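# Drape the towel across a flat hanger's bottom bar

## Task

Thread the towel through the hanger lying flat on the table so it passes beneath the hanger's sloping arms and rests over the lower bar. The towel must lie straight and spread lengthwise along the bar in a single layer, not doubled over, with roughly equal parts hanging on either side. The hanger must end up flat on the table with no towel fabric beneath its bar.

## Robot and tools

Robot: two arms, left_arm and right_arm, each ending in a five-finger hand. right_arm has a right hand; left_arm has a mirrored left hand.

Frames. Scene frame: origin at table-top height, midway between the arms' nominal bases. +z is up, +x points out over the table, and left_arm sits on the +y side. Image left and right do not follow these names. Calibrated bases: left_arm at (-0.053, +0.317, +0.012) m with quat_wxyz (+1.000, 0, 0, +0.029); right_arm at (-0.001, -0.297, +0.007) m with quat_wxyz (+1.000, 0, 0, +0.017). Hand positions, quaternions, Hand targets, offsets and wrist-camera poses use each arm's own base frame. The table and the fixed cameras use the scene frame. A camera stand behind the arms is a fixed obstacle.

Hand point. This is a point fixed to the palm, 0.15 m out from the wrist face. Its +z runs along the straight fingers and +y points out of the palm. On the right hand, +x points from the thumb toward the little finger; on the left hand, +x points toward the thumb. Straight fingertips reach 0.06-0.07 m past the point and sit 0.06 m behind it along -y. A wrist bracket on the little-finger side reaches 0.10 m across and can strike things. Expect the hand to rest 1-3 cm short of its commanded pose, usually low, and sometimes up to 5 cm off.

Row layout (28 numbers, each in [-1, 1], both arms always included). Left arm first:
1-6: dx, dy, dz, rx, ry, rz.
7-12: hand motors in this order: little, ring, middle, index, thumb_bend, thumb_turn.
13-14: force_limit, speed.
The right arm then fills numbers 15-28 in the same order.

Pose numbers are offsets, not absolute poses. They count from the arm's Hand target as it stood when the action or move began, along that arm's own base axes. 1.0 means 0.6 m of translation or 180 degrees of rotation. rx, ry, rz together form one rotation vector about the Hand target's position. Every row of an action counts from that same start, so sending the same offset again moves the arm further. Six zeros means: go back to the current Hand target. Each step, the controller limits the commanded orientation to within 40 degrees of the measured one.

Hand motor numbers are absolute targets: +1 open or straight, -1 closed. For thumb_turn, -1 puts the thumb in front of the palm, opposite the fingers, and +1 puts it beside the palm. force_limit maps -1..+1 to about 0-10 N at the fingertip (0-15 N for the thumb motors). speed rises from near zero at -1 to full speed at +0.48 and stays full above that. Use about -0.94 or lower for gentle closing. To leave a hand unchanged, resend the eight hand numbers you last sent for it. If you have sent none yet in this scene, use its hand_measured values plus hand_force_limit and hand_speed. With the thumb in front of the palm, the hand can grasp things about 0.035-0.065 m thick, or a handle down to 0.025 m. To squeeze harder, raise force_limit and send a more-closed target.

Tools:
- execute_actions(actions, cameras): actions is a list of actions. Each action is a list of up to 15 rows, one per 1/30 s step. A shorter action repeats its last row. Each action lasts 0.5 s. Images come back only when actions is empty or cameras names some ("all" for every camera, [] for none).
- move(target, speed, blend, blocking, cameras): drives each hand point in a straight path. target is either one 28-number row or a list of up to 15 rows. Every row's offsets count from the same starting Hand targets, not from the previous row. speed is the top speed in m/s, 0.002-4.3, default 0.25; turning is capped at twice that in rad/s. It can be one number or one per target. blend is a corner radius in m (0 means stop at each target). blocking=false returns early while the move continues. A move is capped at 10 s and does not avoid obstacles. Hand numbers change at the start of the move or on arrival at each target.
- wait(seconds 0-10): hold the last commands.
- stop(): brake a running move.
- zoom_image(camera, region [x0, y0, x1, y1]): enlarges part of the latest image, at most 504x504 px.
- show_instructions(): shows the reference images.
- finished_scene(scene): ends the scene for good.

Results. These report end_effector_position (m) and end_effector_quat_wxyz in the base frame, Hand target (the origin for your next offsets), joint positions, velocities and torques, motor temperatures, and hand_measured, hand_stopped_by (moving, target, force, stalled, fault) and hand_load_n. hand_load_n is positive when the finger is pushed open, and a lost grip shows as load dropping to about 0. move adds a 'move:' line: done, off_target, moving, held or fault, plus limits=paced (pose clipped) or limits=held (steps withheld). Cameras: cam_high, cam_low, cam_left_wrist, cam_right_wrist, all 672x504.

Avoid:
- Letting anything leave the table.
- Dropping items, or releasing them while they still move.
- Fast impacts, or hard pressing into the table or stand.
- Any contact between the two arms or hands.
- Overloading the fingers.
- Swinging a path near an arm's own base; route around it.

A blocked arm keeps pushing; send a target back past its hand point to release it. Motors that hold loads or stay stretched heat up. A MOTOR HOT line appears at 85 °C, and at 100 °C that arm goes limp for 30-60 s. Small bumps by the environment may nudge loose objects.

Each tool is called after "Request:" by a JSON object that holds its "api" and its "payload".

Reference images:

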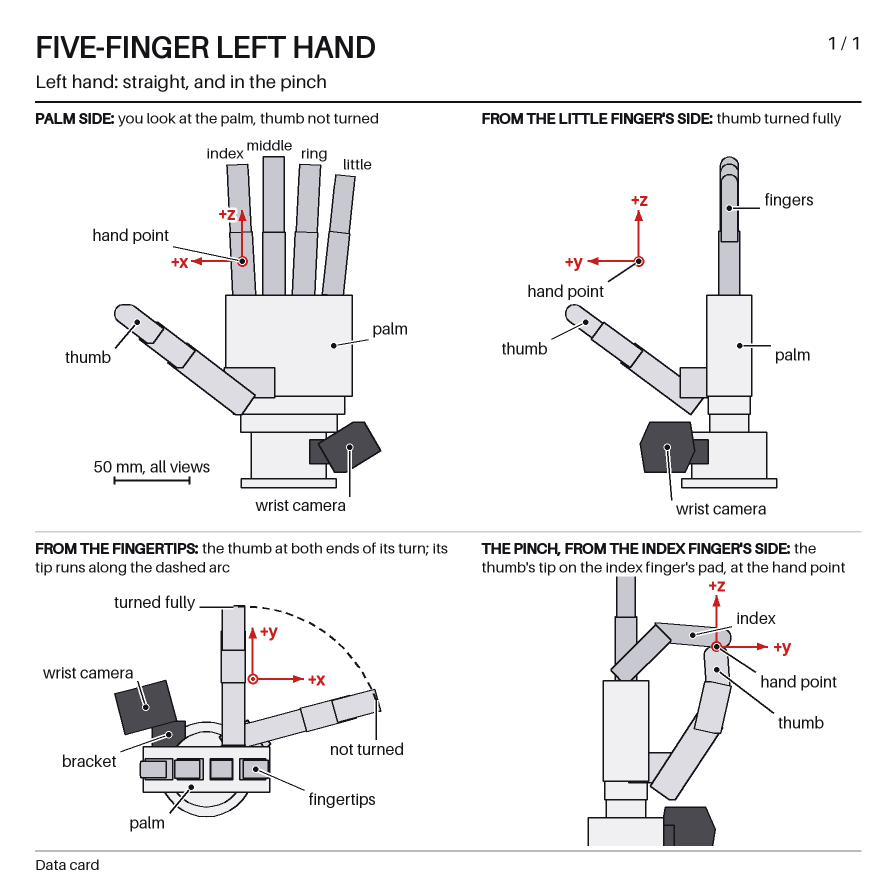

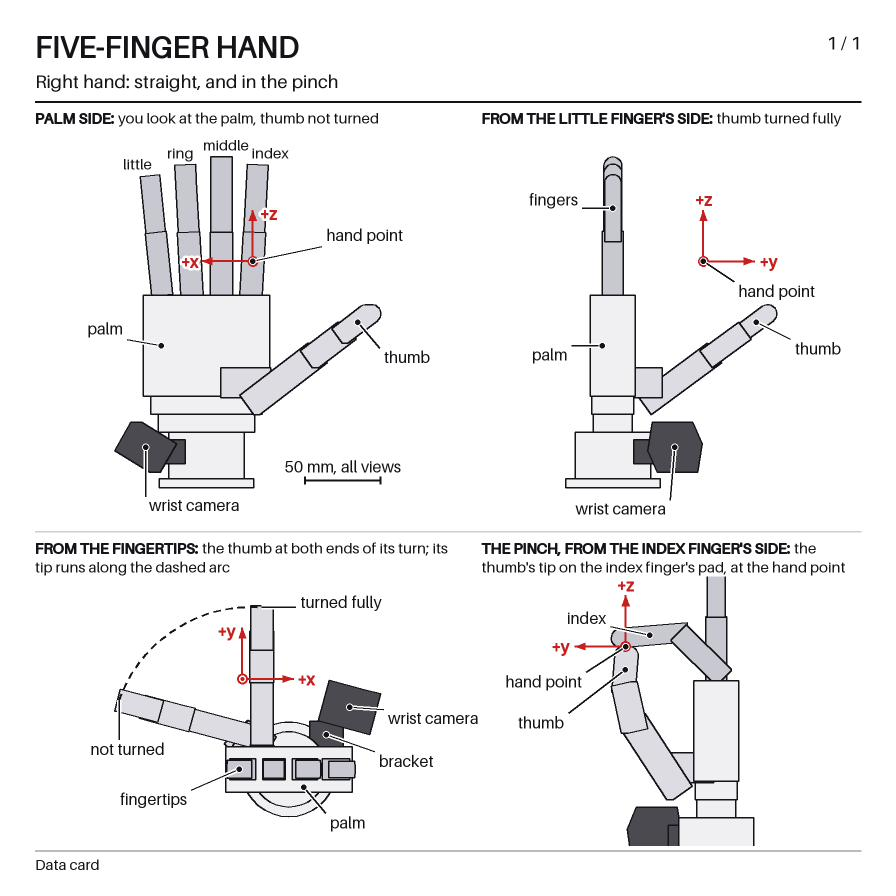

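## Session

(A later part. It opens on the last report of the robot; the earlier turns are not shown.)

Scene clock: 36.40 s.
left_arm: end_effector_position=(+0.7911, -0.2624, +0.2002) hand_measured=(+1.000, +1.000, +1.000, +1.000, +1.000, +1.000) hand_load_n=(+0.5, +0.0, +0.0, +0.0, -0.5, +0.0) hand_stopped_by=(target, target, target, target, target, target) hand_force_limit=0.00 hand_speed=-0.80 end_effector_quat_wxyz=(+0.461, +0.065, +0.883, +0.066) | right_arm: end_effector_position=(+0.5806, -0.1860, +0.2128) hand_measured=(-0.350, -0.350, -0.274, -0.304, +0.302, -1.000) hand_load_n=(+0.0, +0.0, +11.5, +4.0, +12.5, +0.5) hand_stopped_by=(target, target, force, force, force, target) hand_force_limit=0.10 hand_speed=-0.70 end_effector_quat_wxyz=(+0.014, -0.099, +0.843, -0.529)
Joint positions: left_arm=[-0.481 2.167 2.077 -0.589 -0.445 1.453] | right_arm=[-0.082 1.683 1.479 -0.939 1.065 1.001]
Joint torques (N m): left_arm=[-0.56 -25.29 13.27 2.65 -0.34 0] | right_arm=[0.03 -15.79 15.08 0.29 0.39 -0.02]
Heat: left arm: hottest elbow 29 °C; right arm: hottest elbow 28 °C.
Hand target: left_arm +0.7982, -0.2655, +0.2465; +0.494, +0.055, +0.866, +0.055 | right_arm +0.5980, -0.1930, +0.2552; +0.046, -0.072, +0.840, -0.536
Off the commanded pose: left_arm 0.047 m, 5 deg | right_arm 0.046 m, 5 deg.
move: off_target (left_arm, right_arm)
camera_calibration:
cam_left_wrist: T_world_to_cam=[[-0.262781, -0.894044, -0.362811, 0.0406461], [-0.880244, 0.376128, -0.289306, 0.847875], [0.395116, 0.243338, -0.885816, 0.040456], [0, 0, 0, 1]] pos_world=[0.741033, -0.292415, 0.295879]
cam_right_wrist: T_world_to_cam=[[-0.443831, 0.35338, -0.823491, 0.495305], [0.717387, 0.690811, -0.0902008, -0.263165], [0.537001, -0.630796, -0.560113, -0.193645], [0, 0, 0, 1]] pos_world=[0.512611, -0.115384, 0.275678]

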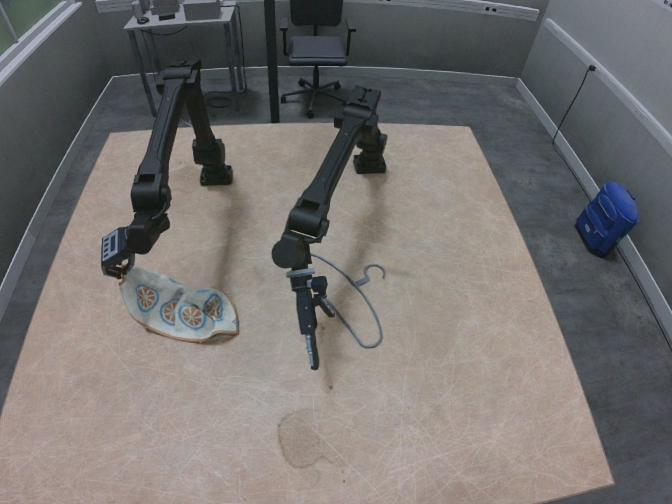

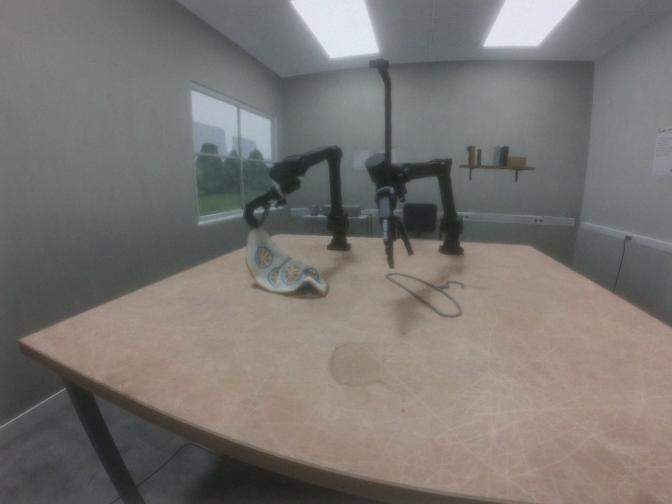

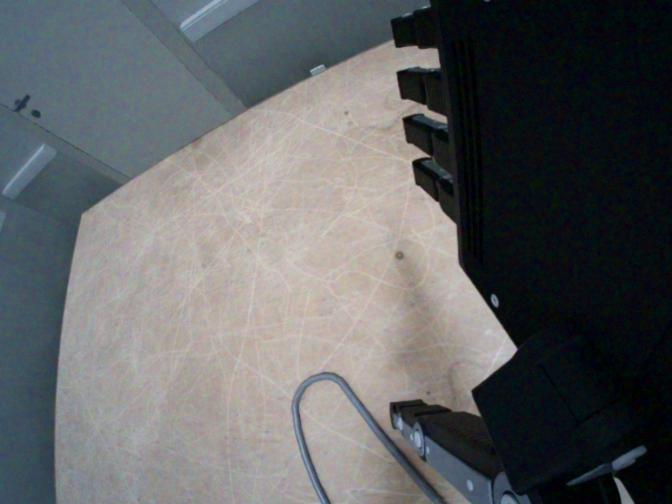

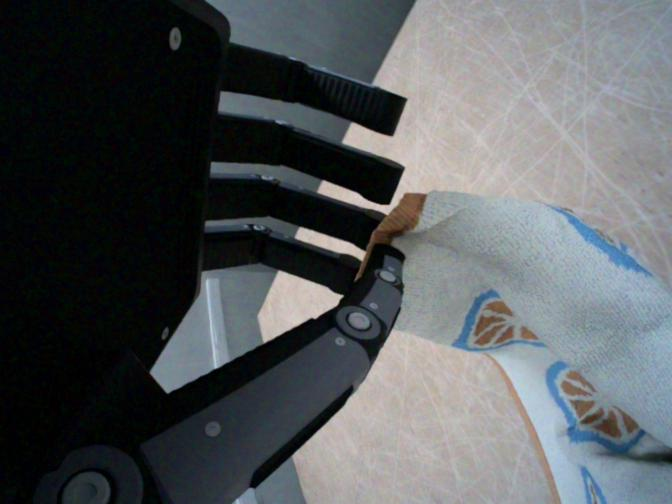

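Request:
{"api": "move", "payload": {"target": [[0,0,0,0,0,0,1,1,1,1,1,1,0,-0.8,-0.03,0.2,0.52,0,0,0,-0.35,-0.35,-0.42,-0.42,0.1,-1,0.1,-0.7]], "speed": 0.2, "cameras": ["all"]}}

Request:
{"api": "zoom_image", "payload": {"camera": "cam_high", "region": [80, 165, 300, 345]}}

Request:
{"api": "zoom_image", "payload": {"camera": "cam_low", "region": [200, 120, 360, 320]}}

Scene clock: 40.63 s.
left_arm: end_effector_position=(+0.7911, -0.2624, +0.2002) hand_measured=(+1.000, +1.000, +1.000, +1.000, +1.000, +1.000) hand_load_n=(+0.0, +0.0, +0.0, +0.0, +0.0, +0.0) hand_stopped_by=(target, target, target, target, target, target) hand_force_limit=0.00 hand_speed=-0.80 end_effector_quat_wxyz=(+0.461, +0.065, +0.883, +0.066) | right_arm: end_effector_position=(+0.5893, -0.0717, +0.5335) hand_measured=(-0.350, -0.350, -0.274, -0.304, +0.302, -1.000) hand_load_n=(+0.0, +0.0, +11.5, +3.5, +13.0, +0.5) hand_stopped_by=(target, target, force, force, force, target) hand_force_limit=0.10 hand_speed=-0.70 end_effector_quat_wxyz=(+0.109, -0.134, +0.810, -0.560)
Joint positions: left_arm=[-0.481 2.167 2.077 -0.589 -0.445 1.453] | right_arm=[0.136 1.781 2.439 -1.695 1.154 1.026]
Joint torques (N m): left_arm=[-0.56 -25.35 13.29 2.65 -0.34 0] | right_arm=[0.67 -15.5 12.53 0.44 0.96 -0.15]
Heat: left arm: hottest elbow 30 °C; right arm: hottest elbow 29 °C.
Hand target: left_arm +0.7982, -0.2655, +0.2465; +0.494, +0.055, +0.866, +0.055 | right_arm +0.5800, -0.0730, +0.5672; +0.046, -0.072, +0.840, -0.536
Off the commanded pose: left_arm 0.047 m, 5 deg | right_arm 0.035 m, 11 deg.
joint sent to its limit (right arm) — joint 4 (wrist pitch), lower limit. The joint targets are off in position and orientation.
move: off_target (left_arm, right_arm)
camera_calibration:
cam_left_wrist: T_world_to_cam=[[-0.262781, -0.894044, -0.362811, 0.0406461], [-0.880244, 0.376128, -0.289306, 0.847875], [0.395116, 0.243338, -0.885816, 0.040456], [0, 0, 0, 1]] pos_world=[0.741033, -0.292415, 0.295879]
cam_right_wrist: T_world_to_cam=[[-0.379875, 0.223655, -0.897593, 0.715431], [0.602674, 0.795969, -0.0567279, -0.2621], [0.701769, -0.562505, -0.437159, -0.104347], [0, 0, 0, 1]] pos_world=[0.502962, -0.0100815, 0.581682]

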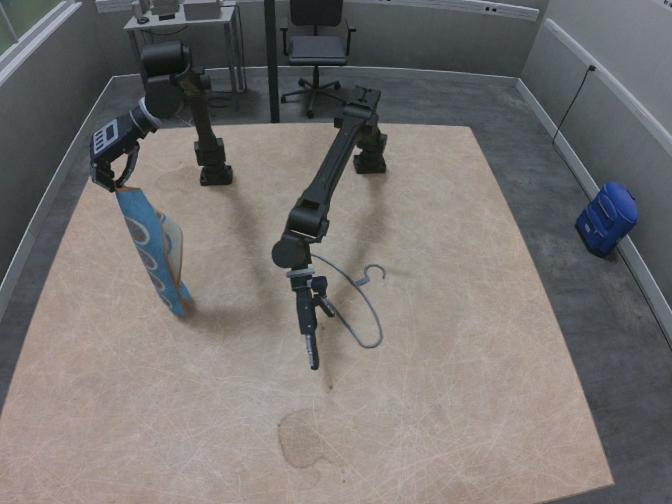

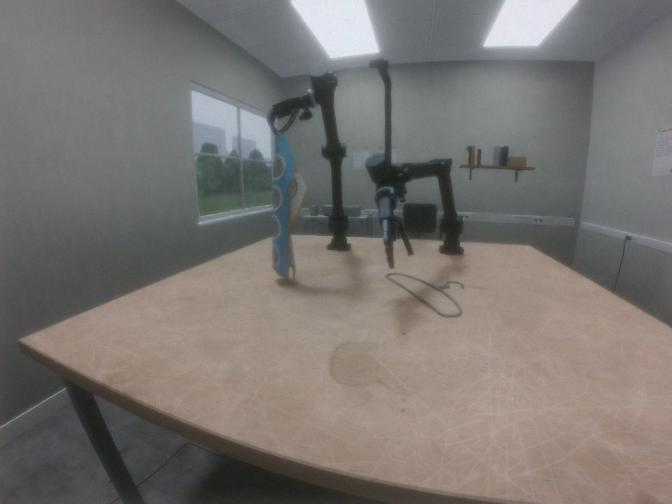

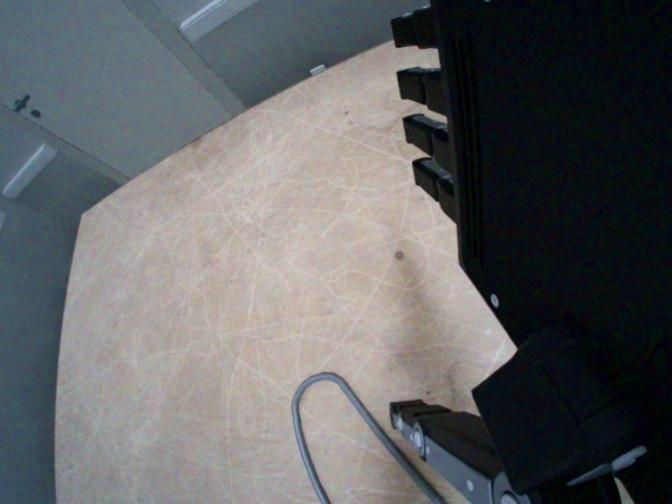

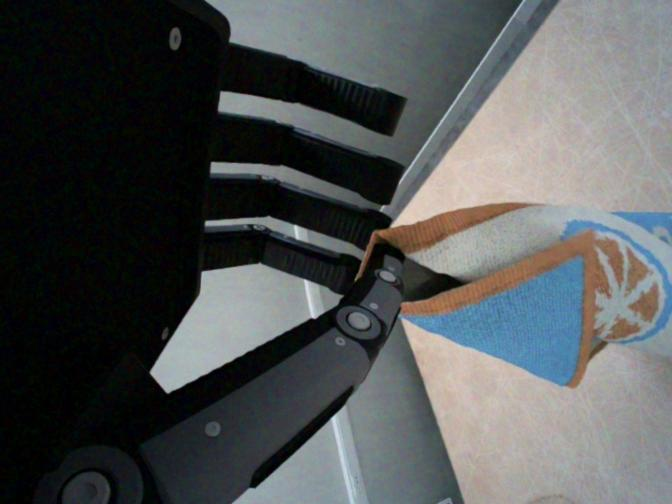

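Scaled by 2.291 from the camera's 672x504 image, which has a finer 960x720 frame.

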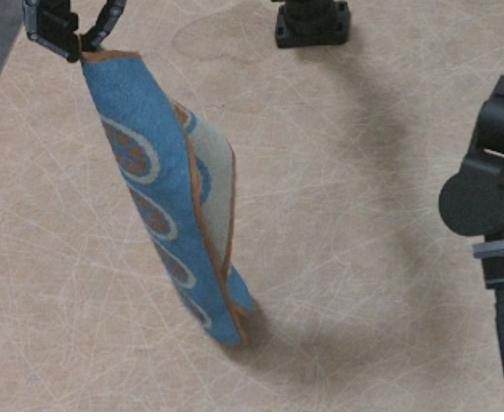

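Scaled by 2.520 from the camera's 672x504 image, which has a finer 960x720 frame.

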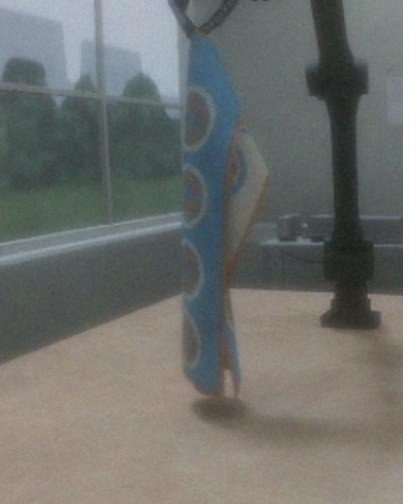

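Request:
{"api": "move", "payload": {"target": [[0,0,0,0,0,0,1,1,1,1,1,1,0,-0.8,-0.133,0.02,0.06,0,0,0.44,-0.35,-0.35,-0.42,-0.42,0.1,-1,0.1,-0.7]], "speed": 0.3, "cameras": ["cam_high","cam_low","cam_right_wrist"]}}

Scene clock: 48.70 s.
left_arm: end_effector_position=(+0.7911, -0.2624, +0.2002) hand_measured=(+1.000, +1.000, +1.000, +1.000, +1.000, +1.000) hand_load_n=(+0.0, +0.0, +0.0, -0.5, +0.0, +0.0) hand_stopped_by=(target, target, target, target, target, target) hand_force_limit=0.00 hand_speed=-0.80 end_effector_quat_wxyz=(+0.461, +0.065, +0.883, +0.066) | right_arm: end_effector_position=(+0.5065, -0.0619, +0.5659) hand_measured=(-0.350, -0.350, -0.274, -0.304, +0.302, -1.000) hand_load_n=(+0.0, +0.0, +12.0, +3.5, +13.0, +0.5) hand_stopped_by=(target, target, force, force, force, target) hand_force_limit=0.10 hand_speed=-0.70 end_effector_quat_wxyz=(-0.359, +0.599, -0.619, +0.359)
Joint positions: left_arm=[-0.481 2.167 2.077 -0.589 -0.445 1.453] | right_arm=[-0.245 1.362 2.02 -1.175 -0.2 -0.096]
Joint torques (N m): left_arm=[-0.5 -25.35 13.29 2.65 -0.34 0] | right_arm=[-0.03 -9.17 14.28 1.33 -0.41 -0.15]
Heat: left arm: hottest elbow 30 °C; right arm: hottest elbow 29 °C.
Hand target: left_arm +0.7982, -0.2655, +0.2465; +0.494, +0.055, +0.866, +0.055 | right_arm +0.5002, -0.0610, +0.6032; -0.377, +0.591, -0.601, +0.383
Off the commanded pose: left_arm 0.047 m, 5 deg | right_arm 0.038 m, 4 deg.
move: off_target (left_arm, right_arm)
camera_calibration:
cam_right_wrist: T_world_to_cam=[[-0.475239, -0.281874, -0.833484, 0.691581], [-0.529371, 0.848259, 0.0149678, 0.317867], [0.702791, 0.448335, -0.552341, 0.100605], [0, 0, 0, 1]] pos_world=[0.426231, -0.119799, 0.627232]
Images, in order (width x height): cam_high 672x504, cam_low 672x504, cam_right_wrist 672x504.

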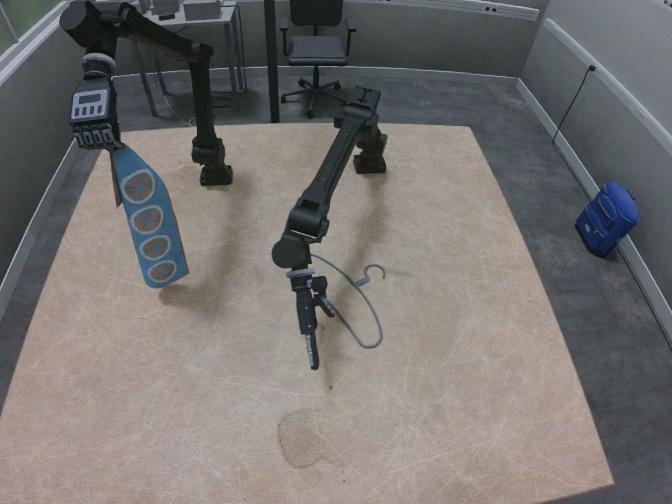

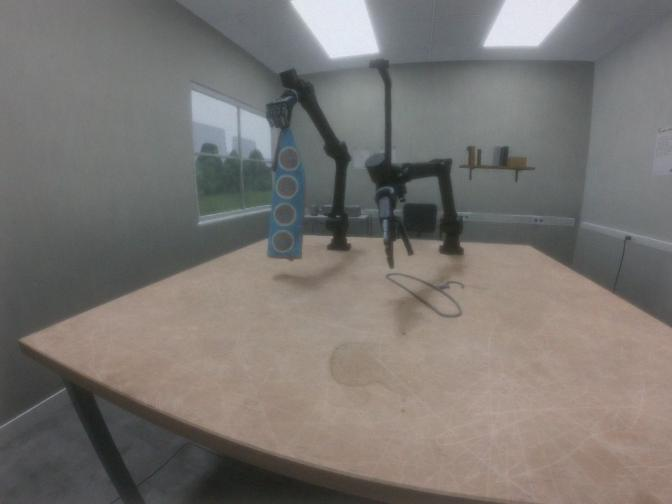

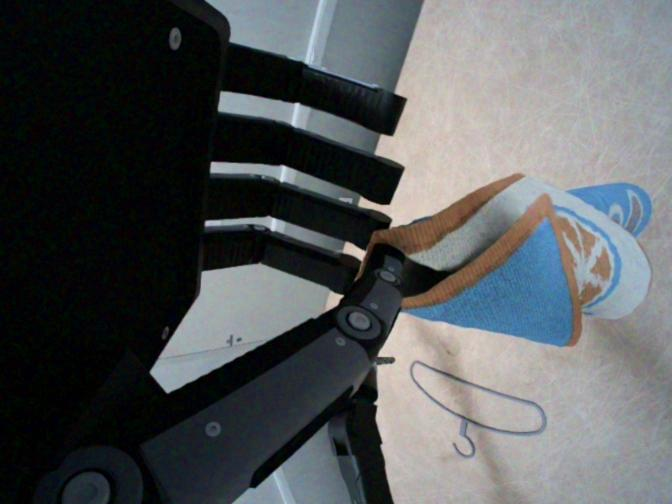

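Request:
{"api": "move", "payload": {"target": [[-0.1,0.1,0.2,0,0,0,1,1,1,1,1,1,0,-0.8,0,0,0,0,0,0,-0.35,-0.35,-0.42,-0.42,0.1,-1,0.1,-0.7],[-0.6,0.45,0.2,0,0,0,1,1,1,1,1,1,0,-0.8,0,0,0,0,0,0,-0.35,-0.35,-0.42,-0.42,0.1,-1,0.1,-0.7]], "speed": 0.35, "blend": [0.05, 0], "cameras": ["all"]}}

Request:
{"api": "zoom_image", "payload": {"camera": "cam_high", "region": [250, 220, 410, 360]}}

Scene clock: 54.77 s.
left_arm: end_effector_position=(+0.4377, -0.0001, +0.3565) hand_measured=(+1.000, +1.000, +1.000, +1.000, +1.000, +1.000) hand_load_n=(+0.0, +0.0, +0.0, +0.0, +0.0, +0.0) hand_stopped_by=(target, target, target, target, target, target) hand_force_limit=0.00 hand_speed=-0.80 end_effector_quat_wxyz=(+0.489, +0.053, +0.869, +0.049) | right_arm: end_effector_position=(+0.5065, -0.0619, +0.5659) hand_measured=(-0.350, -0.350, -0.274, -0.304, +0.302, -1.000) hand_load_n=(+0.0, +0.0, +12.0, +3.5, +13.0, +0.5) hand_stopped_by=(target, target, force, force, force, target) hand_force_limit=0.10 hand_speed=-0.70 end_effector_quat_wxyz=(-0.359, +0.599, -0.619, +0.359)
Joint positions: left_arm=[-0.241 0.932 1.035 -0.664 -0.238 1.585] | right_arm=[-0.245 1.362 2.02 -1.175 -0.2 -0.096]
Joint torques (N m): left_arm=[-0.09 -5.42 11.51 1.8 -0.03 0.11] | right_arm=[-0.09 -9.23 14.28 1.31 -0.41 -0.15]
Heat: left arm: hottest elbow 31 °C; right arm: hottest elbow 29 °C.
Hand target: left_arm +0.4382, +0.0045, +0.3665; +0.494, +0.055, +0.866, +0.055 | right_arm +0.5002, -0.0610, +0.6032; -0.377, +0.591, -0.601, +0.383
Off the commanded pose: left_arm 0.011 m, 1 deg | right_arm 0.038 m, 4 deg.
move: off_target (left_arm, right_arm)
camera_calibration:
cam_left_wrist: T_world_to_cam=[[-0.241074, -0.909281, -0.339252, 0.221024], [-0.860221, 0.362042, -0.359088, 0.499448], [0.449336, 0.205265, -0.869462, 0.225215], [0, 0, 0, 1]] pos_world=[0.381722, -0.0260772, 0.450144]
cam_right_wrist: T_world_to_cam=[[-0.475239, -0.281874, -0.833484, 0.691581], [-0.529371, 0.848259, 0.0149678, 0.317867], [0.702791, 0.448335, -0.552341, 0.100605], [0, 0, 0, 1]] pos_world=[0.426231, -0.119799, 0.627232]

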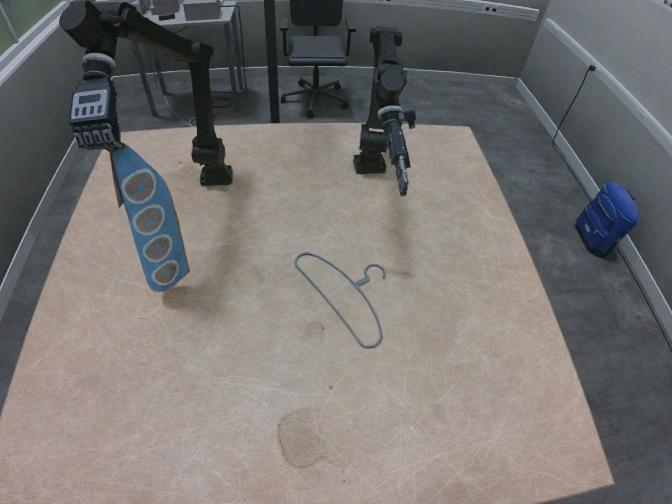

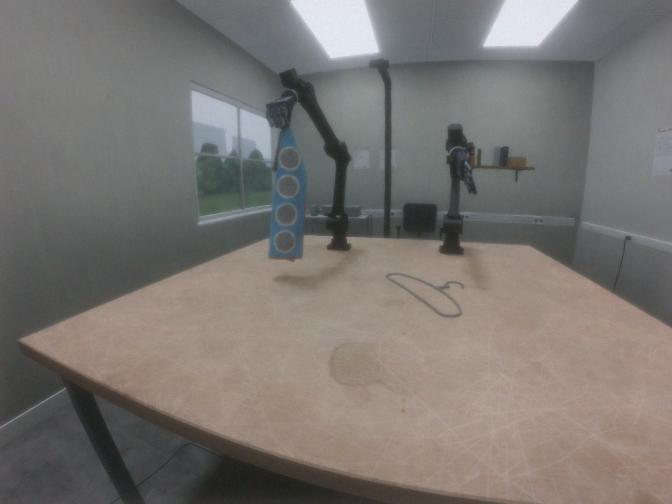

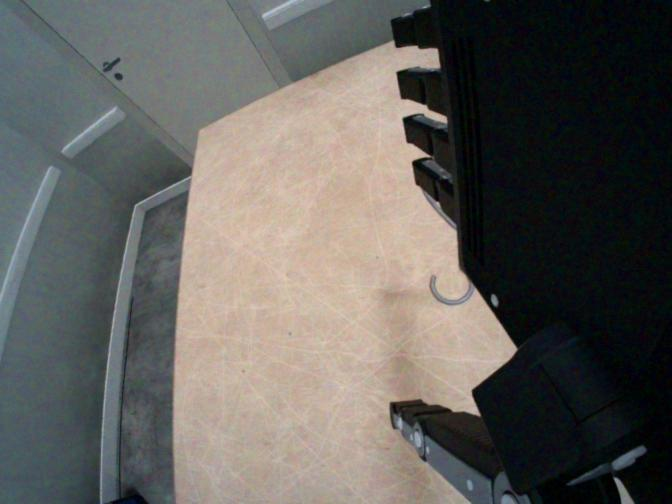

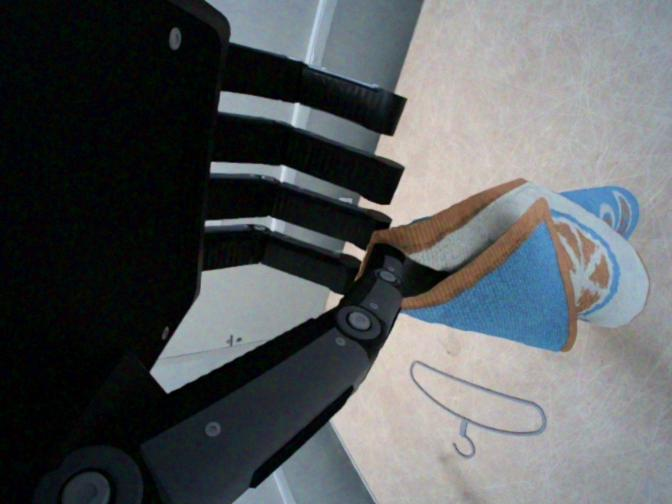

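Scaled by 3.150 from the camera's 672x504 image, which has a finer 960x720 frame.

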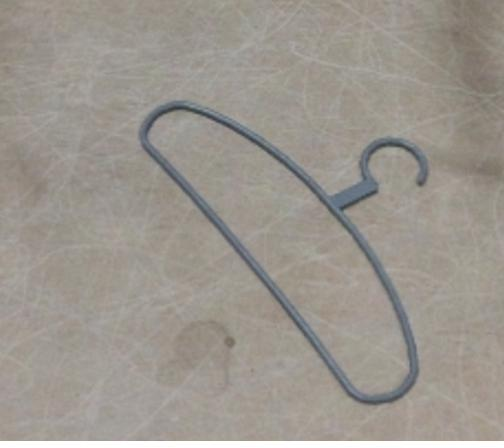

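Request:
{"api": "move", "payload": {"target": [[0,0,0,0,0,0,1,1,1,1,1,1,0,-0.8,0.1,-0.318,-0.02,0,0,0.254,-0.35,-0.35,-0.42,-0.42,0.1,-1,0.1,-0.7]], "speed": 0.3, "cameras": ["cam_high","cam_low","cam_right_wrist"]}}

Scene clock: 61.77 s.
left_arm: end_effector_position=(+0.4377, -0.0001, +0.3565) hand_measured=(+1.000, +1.000, +1.000, +1.000, +1.000, +1.000) hand_load_n=(+0.0, +0.0, +0.0, +0.0, +0.0, +0.0) hand_stopped_by=(target, target, target, target, target, target) hand_force_limit=0.00 hand_speed=-0.80 end_effector_quat_wxyz=(+0.489, +0.053, +0.869, +0.049) | right_arm: end_effector_position=(+0.5696, -0.2614, +0.5588) hand_measured=(-0.350, -0.350, -0.274, -0.304, +0.302, -1.000) hand_load_n=(+0.0, +0.0, +12.0, +4.0, +12.5, +0.5) hand_stopped_by=(target, target, force, force, force, target) hand_force_limit=0.10 hand_speed=-0.70 end_effector_quat_wxyz=(-0.544, +0.689, -0.371, +0.302)
Joint positions: left_arm=[-0.241 0.932 1.035 -0.664 -0.238 1.585] | right_arm=[-0.716 2.061 2.87 -1.499 -1.208 -0.67]
Joint torques (N m): left_arm=[-0.03 -5.36 11.51 1.78 -0.03 0.11] | right_arm=[0.67 -18.73 11.82 1.4 -1 -0.04]
Heat: left arm: hottest elbow 31 °C; right arm: hottest elbow 30 °C.
Hand target: left_arm +0.4382, +0.0045, +0.3665; +0.494, +0.055, +0.866, +0.055 | right_arm +0.5602, -0.2518, +0.5912; -0.496, +0.778, -0.324, +0.207
Off the commanded pose: left_arm 0.011 m, 1 deg | right_arm 0.035 m, 17 deg.
elbow stopped short (right arm): the move would have taken joint 3 (elbow) straighter than the controller allows.
move: off_target (left_arm, right_arm)
camera_calibration:
cam_right_wrist: T_world_to_cam=[[-0.016233, -0.386592, -0.922108, 0.420125], [-0.896594, 0.41382, -0.157709, 0.712737], [0.442556, 0.824196, -0.353333, 0.276963], [0, 0, 0, 1]] pos_world=[0.523283, -0.3608, 0.597666]
Images, in order (width x height): cam_high 672x504, cam_low 672x504, cam_right_wrist 672x504.

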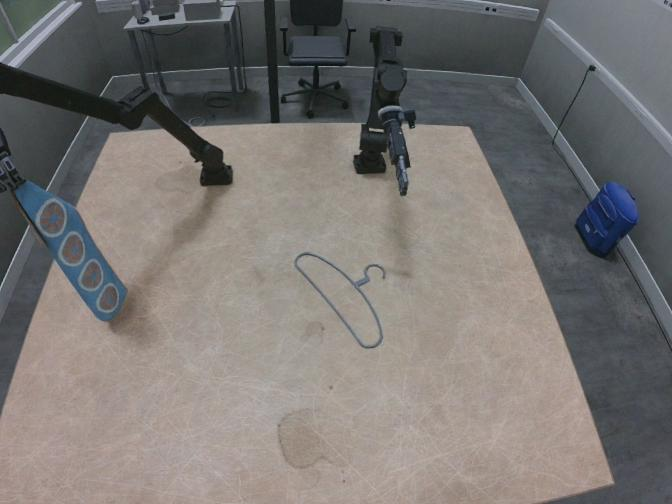

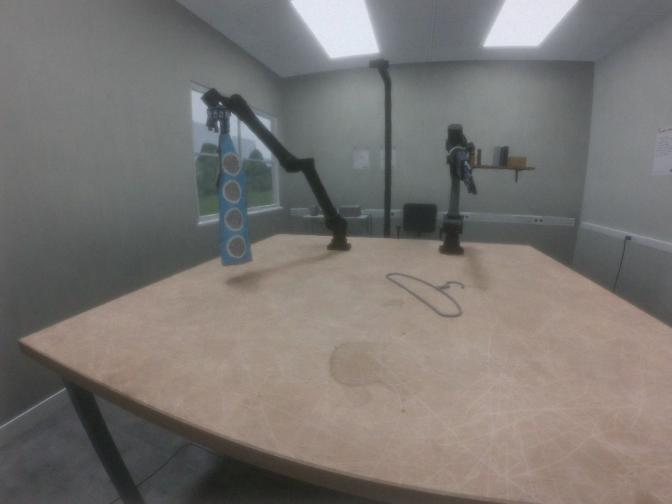

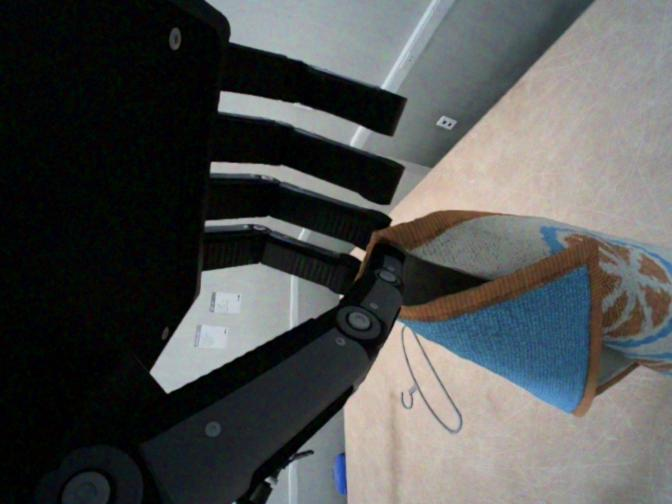

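Request:
{"api": "move", "payload": {"target": [[0,0,0,0,0,0,1,1,1,1,1,1,0,-0.8,0.0,0.0,-0.133,0,0,0,-0.35,-0.35,-0.42,-0.42,0.1,-1,0.1,-0.7],[0,0,0,0,0,0,1,1,1,1,1,1,0,-0.8,0.045,0.28,-0.2,0,0,0.07,-0.35,-0.35,-0.42,-0.42,0.1,-1,0.1,-0.7]], "speed": 0.2, "blend": [0.03, 0], "cameras": ["cam_high","cam_low","cam_right_wrist"]}}

Request:
{"api": "zoom_image", "payload": {"camera": "cam_high", "region": [0, 120, 250, 370]}}

Scene clock: 67.60 s.
left_arm: end_effector_position=(+0.4377, -0.0001, +0.3565) hand_measured=(+1.000, +1.000, +1.000, +1.000, +1.000, +1.000) hand_load_n=(+0.0, +0.0, +0.0, +0.0, +0.0, +0.0) hand_stopped_by=(target, target, target, target, target, target) hand_force_limit=0.00 hand_speed=-0.80 end_effector_quat_wxyz=(+0.489, +0.053, +0.869, +0.049) | right_arm: end_effector_position=(+0.5978, -0.0838, +0.4502) hand_measured=(-0.350, -0.350, -0.274, -0.304, +0.302, -1.000) hand_load_n=(+0.0, +0.0, +11.5, +3.5, +12.5, +0.5) hand_stopped_by=(target, target, force, force, force, target) hand_force_limit=0.10 hand_speed=-0.70 end_effector_quat_wxyz=(-0.523, +0.798, -0.260, +0.152)
Joint positions: left_arm=[-0.241 0.932 1.035 -0.664 -0.238 1.585] | right_arm=[-0.401 1.957 2.494 -1.695 -1.11 -1.084]
Joint torques (N m): left_arm=[0.03 -5.48 11.52 1.8 -0.03 0.11] | right_arm=[0.09 -20.25 8.38 0.32 -0.62 -0.15]
Heat: left arm: hottest elbow 31 °C; right arm: hottest elbow 30 °C.
Hand target: left_arm +0.4382, +0.0045, +0.3665; +0.494, +0.055, +0.866, +0.055 | right_arm +0.5872, -0.0838, +0.4712; -0.516, +0.809, -0.237, +0.151
Off the commanded pose: left_arm 0.011 m, 1 deg | right_arm 0.024 m, 3 deg.
joint sent to its limit (right arm) — joint 4 (wrist pitch), lower limit. The joint targets are off in position and orientation.
move: off_target (left_arm, right_arm)
camera_calibration:
cam_right_wrist: T_world_to_cam=[[0.00180434, -0.484435, -0.874825, 0.348849], [-0.999309, 0.0316143, -0.0195675, 0.61451], [0.0371362, 0.874256, -0.484043, 0.385169], [0, 0, 0, 1]] pos_world=[0.599152, -0.187169, 0.503644]
Images, in order (width x height): cam_high 672x504, cam_low 672x504, cam_right_wrist 672x504.

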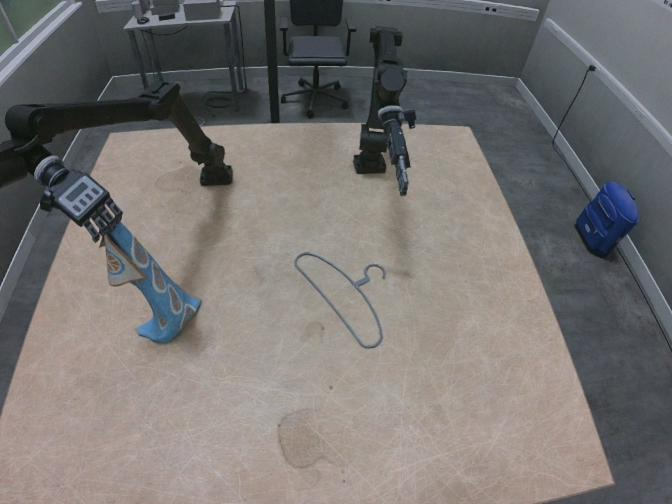

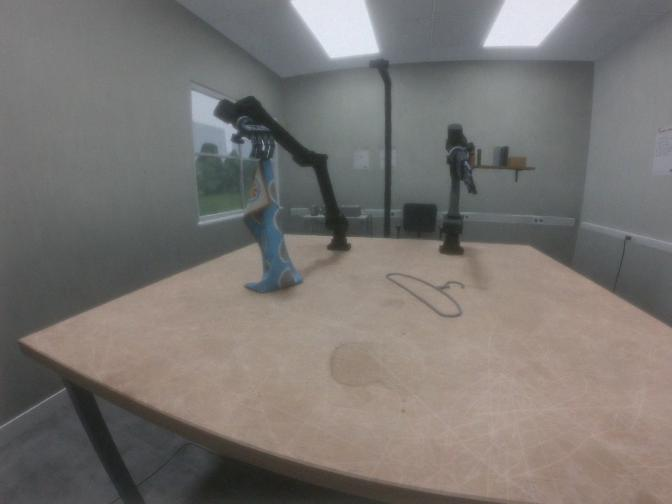

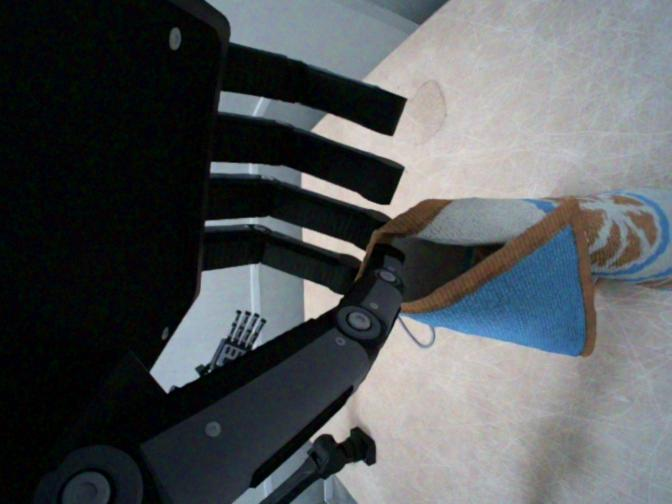

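Scaled by 2.016 from the camera's 672x504 image, which has a finer 960x720 frame.

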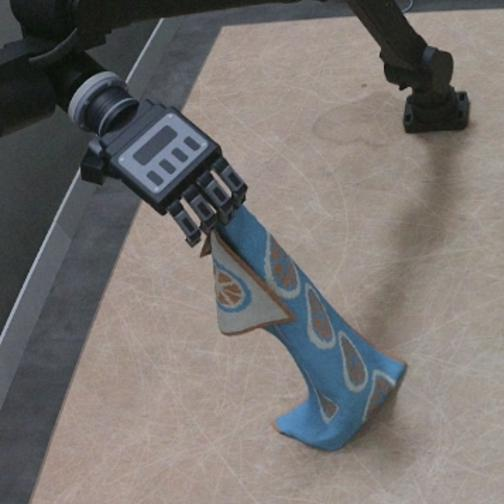

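Request:
{"api": "move", "payload": {"target": [[0,0,0,0,0,0,1,1,1,1,1,1,0,-0.8,0.03,0.3,-0.14,0,0,0.07,-0.35,-0.35,-0.42,-0.42,0.1,-1,0.1,-0.7],[0,0,0,0,0,0,1,1,1,1,1,1,0,-0.8,0.04,0.46,-0.34,0,0,0.11,-0.35,-0.35,-0.42,-0.42,0.1,-1,0.1,-0.7]], "speed": 0.2, "blend": [0.05, 0], "cameras": ["cam_high","cam_low","cam_right_wrist"]}}

Request:
{"api": "zoom_image", "payload": {"camera": "cam_high", "region": [80, 170, 330, 400]}}

Scene clock: 72.67 s.
left_arm: end_effector_position=(+0.4377, -0.0001, +0.3565) hand_measured=(+1.000, +1.000, +1.000, +1.000, +1.000, +1.000) hand_load_n=(+0.0, +0.0, +0.0, +0.0, +0.0, +0.0) hand_stopped_by=(target, target, target, target, target, target) hand_force_limit=0.00 hand_speed=-0.80 end_effector_quat_wxyz=(+0.489, +0.053, +0.869, +0.049) | right_arm: end_effector_position=(+0.6055, +0.1952, +0.2569) hand_measured=(-0.350, -0.350, -0.274, -0.304, +0.302, -1.000) hand_load_n=(+0.0, +0.0, +11.5, +4.0, +13.0, +0.5) hand_stopped_by=(target, target, force, force, force, target) hand_force_limit=0.10 hand_speed=-0.70 end_effector_quat_wxyz=(-0.531, +0.841, -0.097, +0.044)
Joint positions: left_arm=[-0.241 0.932 1.035 -0.664 -0.238 1.585] | right_arm=[0.07 1.853 1.81 -1.025 -1.055 -0.975]
Joint torques (N m): left_arm=[0.03 -5.48 11.49 1.8 -0.03 0.11] | right_arm=[0.44 -18.32 9.51 1.72 -0.55 0.05]
Heat: left arm: hottest elbow 32 °C; right arm: hottest elbow 30 °C.
Hand target: left_arm +0.4382, +0.0045, +0.3665; +0.494, +0.055, +0.866, +0.055 | right_arm +0.6112, +0.1922, +0.2672; -0.534, +0.838, -0.094, +0.060
Off the commanded pose: left_arm 0.011 m, 1 deg | right_arm 0.012 m, 2 deg.
move: off_target (left_arm, right_arm)
camera_calibration:
cam_right_wrist: T_world_to_cam=[[0.186499, -0.468929, -0.863321, 0.196988], [-0.932553, -0.360993, -0.00537493, 0.642206], [-0.309132, 0.806095, -0.504626, 0.27576], [0, 0, 0, 1]] pos_world=[0.647399, 0.101917, 0.312672]
Images, in order (width x height): cam_high 672x504, cam_low 672x504, cam_right_wrist 672x504.

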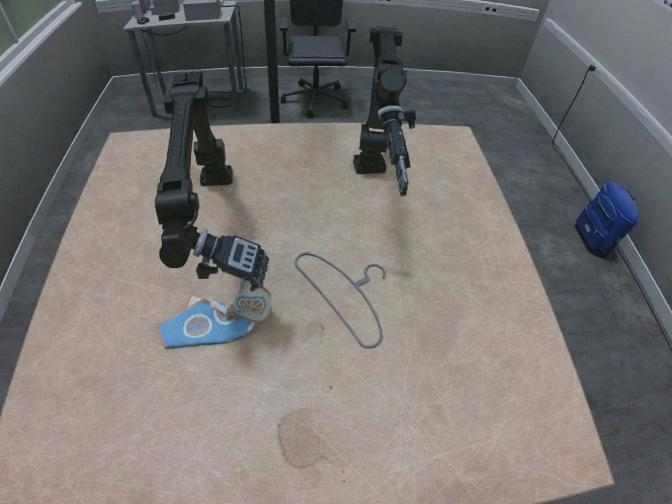

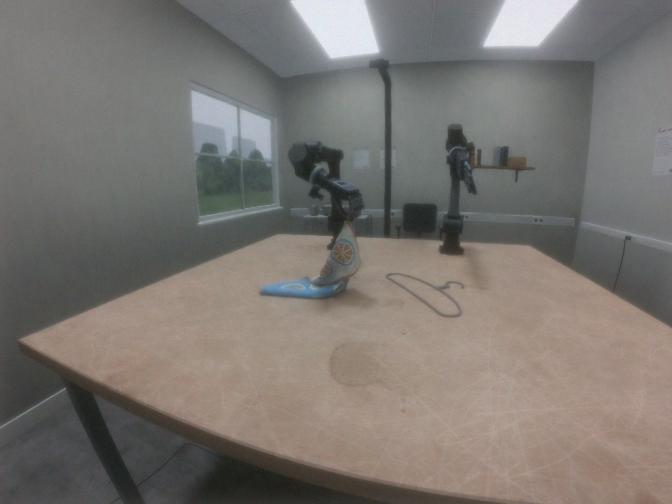

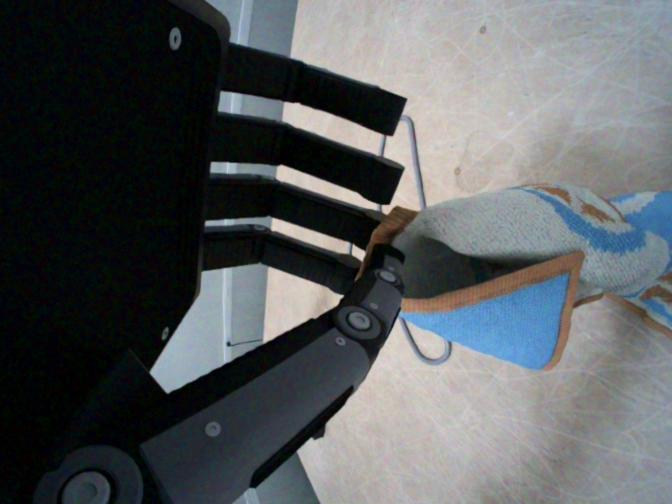

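Scaled by 2.016 from the camera's 672x504 image, which has a finer 960x720 frame.

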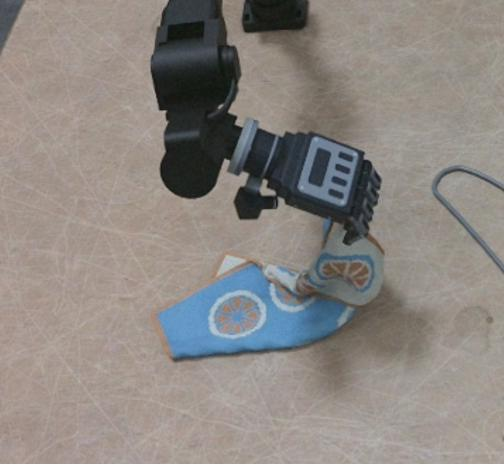

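Request:
{"api": "move", "payload": {"target": [[0,0,0,0,0,0,1,1,1,1,1,1,0,-0.8,-0.03,-0.05,0.3,0,0,-0.02,-0.35,-0.35,-0.42,-0.42,0.1,-1,0.1,-0.7],[0,0,0,0,0,0,1,1,1,1,1,1,0,-0.8,-0.07,-0.287,0.57,0,0,-0.04,-0.35,-0.35,-0.42,-0.42,0.1,-1,0.1,-0.7]], "speed": 0.25, "blend": [0.05, 0], "cameras": ["cam_high","cam_low","cam_right_wrist","cam_left_wrist"]}}

Request:
{"api": "zoom_image", "payload": {"camera": "cam_high", "region": [250, 220, 410, 360]}}

Scene clock: 78.70 s.
left_arm: end_effector_position=(+0.4377, -0.0001, +0.3565) hand_measured=(+1.000, +1.000, +1.000, +1.000, +1.000, +1.000) hand_load_n=(+0.0, +0.0, +0.0, +0.0, +0.0, +0.0) hand_stopped_by=(target, target, target, target, target, target) hand_force_limit=0.00 hand_speed=-0.80 end_effector_quat_wxyz=(+0.489, +0.053, +0.869, +0.049) | right_arm: end_effector_position=(+0.5774, +0.0139, +0.5818) hand_measured=(-0.350, -0.350, -0.274, -0.304, +0.302, -1.000) hand_load_n=(+0.0, +0.0, +11.5, +3.5, +13.0, +0.5) hand_stopped_by=(target, target, force, force, force, target) hand_force_limit=0.10 hand_speed=-0.70 end_effector_quat_wxyz=(-0.586, +0.764, -0.210, +0.168)
Joint positions: left_arm=[-0.241 0.932 1.035 -0.664 -0.238 1.585] | right_arm=[-0.281 1.995 2.878 -1.671 -1.202 -0.765]
Joint torques (N m): left_arm=[0.03 -5.42 11.48 1.8 -0.03 0.11] | right_arm=[0.91 -16.85 10.62 2.06 -1.08 0.04]
Heat: left arm: hottest elbow 32 °C; right arm: hottest elbow 30 °C.
Hand target: left_arm +0.4382, +0.0045, +0.3665; +0.494, +0.055, +0.866, +0.055 | right_arm +0.5692, +0.0200, +0.6092; -0.529, +0.830, -0.147, +0.094
Off the commanded pose: left_arm 0.011 m, 1 deg | right_arm 0.029 m, 15 deg.
elbow stopped short (right arm): the move would have taken joint 3 (elbow) straighter than the controller allows.
move: off_target (left_arm, right_arm)
camera_calibration:
cam_left_wrist: T_world_to_cam=[[-0.241074, -0.909281, -0.339252, 0.221024], [-0.860221, 0.362042, -0.359088, 0.499448], [0.449336, 0.205265, -0.869462, 0.225215], [0, 0, 0, 1]] pos_world=[0.381722, -0.0260772, 0.450144]
cam_right_wrist: T_world_to_cam=[[0.139021, -0.378384, -0.91515, 0.454111], [-0.989788, -0.0236889, -0.140564, 0.659287], [0.0315084, 0.925346, -0.377813, 0.305017], [0, 0, 0, 1]] pos_world=[0.579813, -0.0947998, 0.623492]

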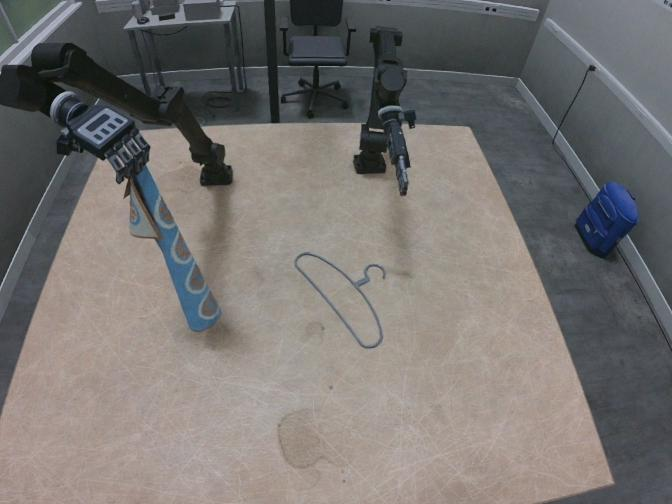

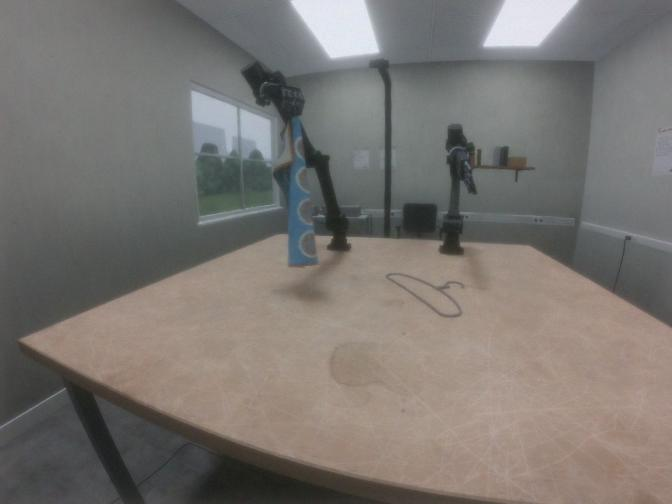

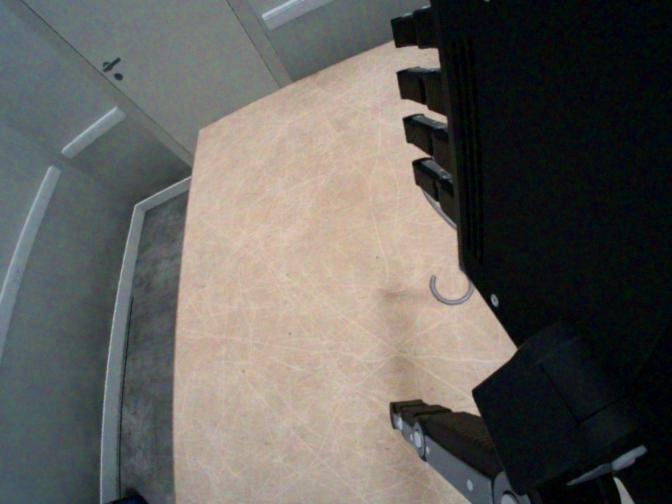

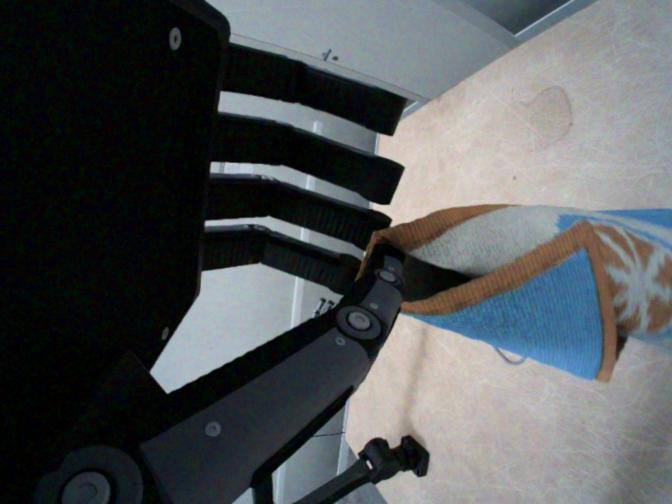

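Scaled by 3.150 from the camera's 672x504 image, which has a finer 960x720 frame.

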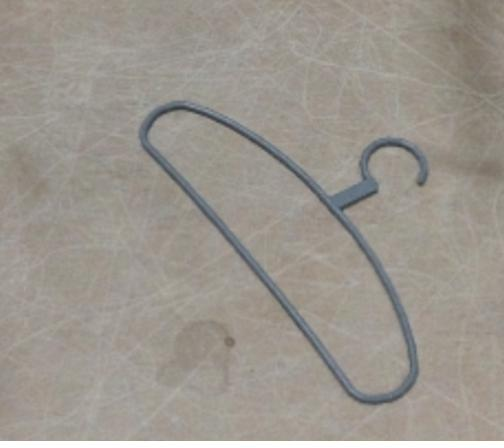

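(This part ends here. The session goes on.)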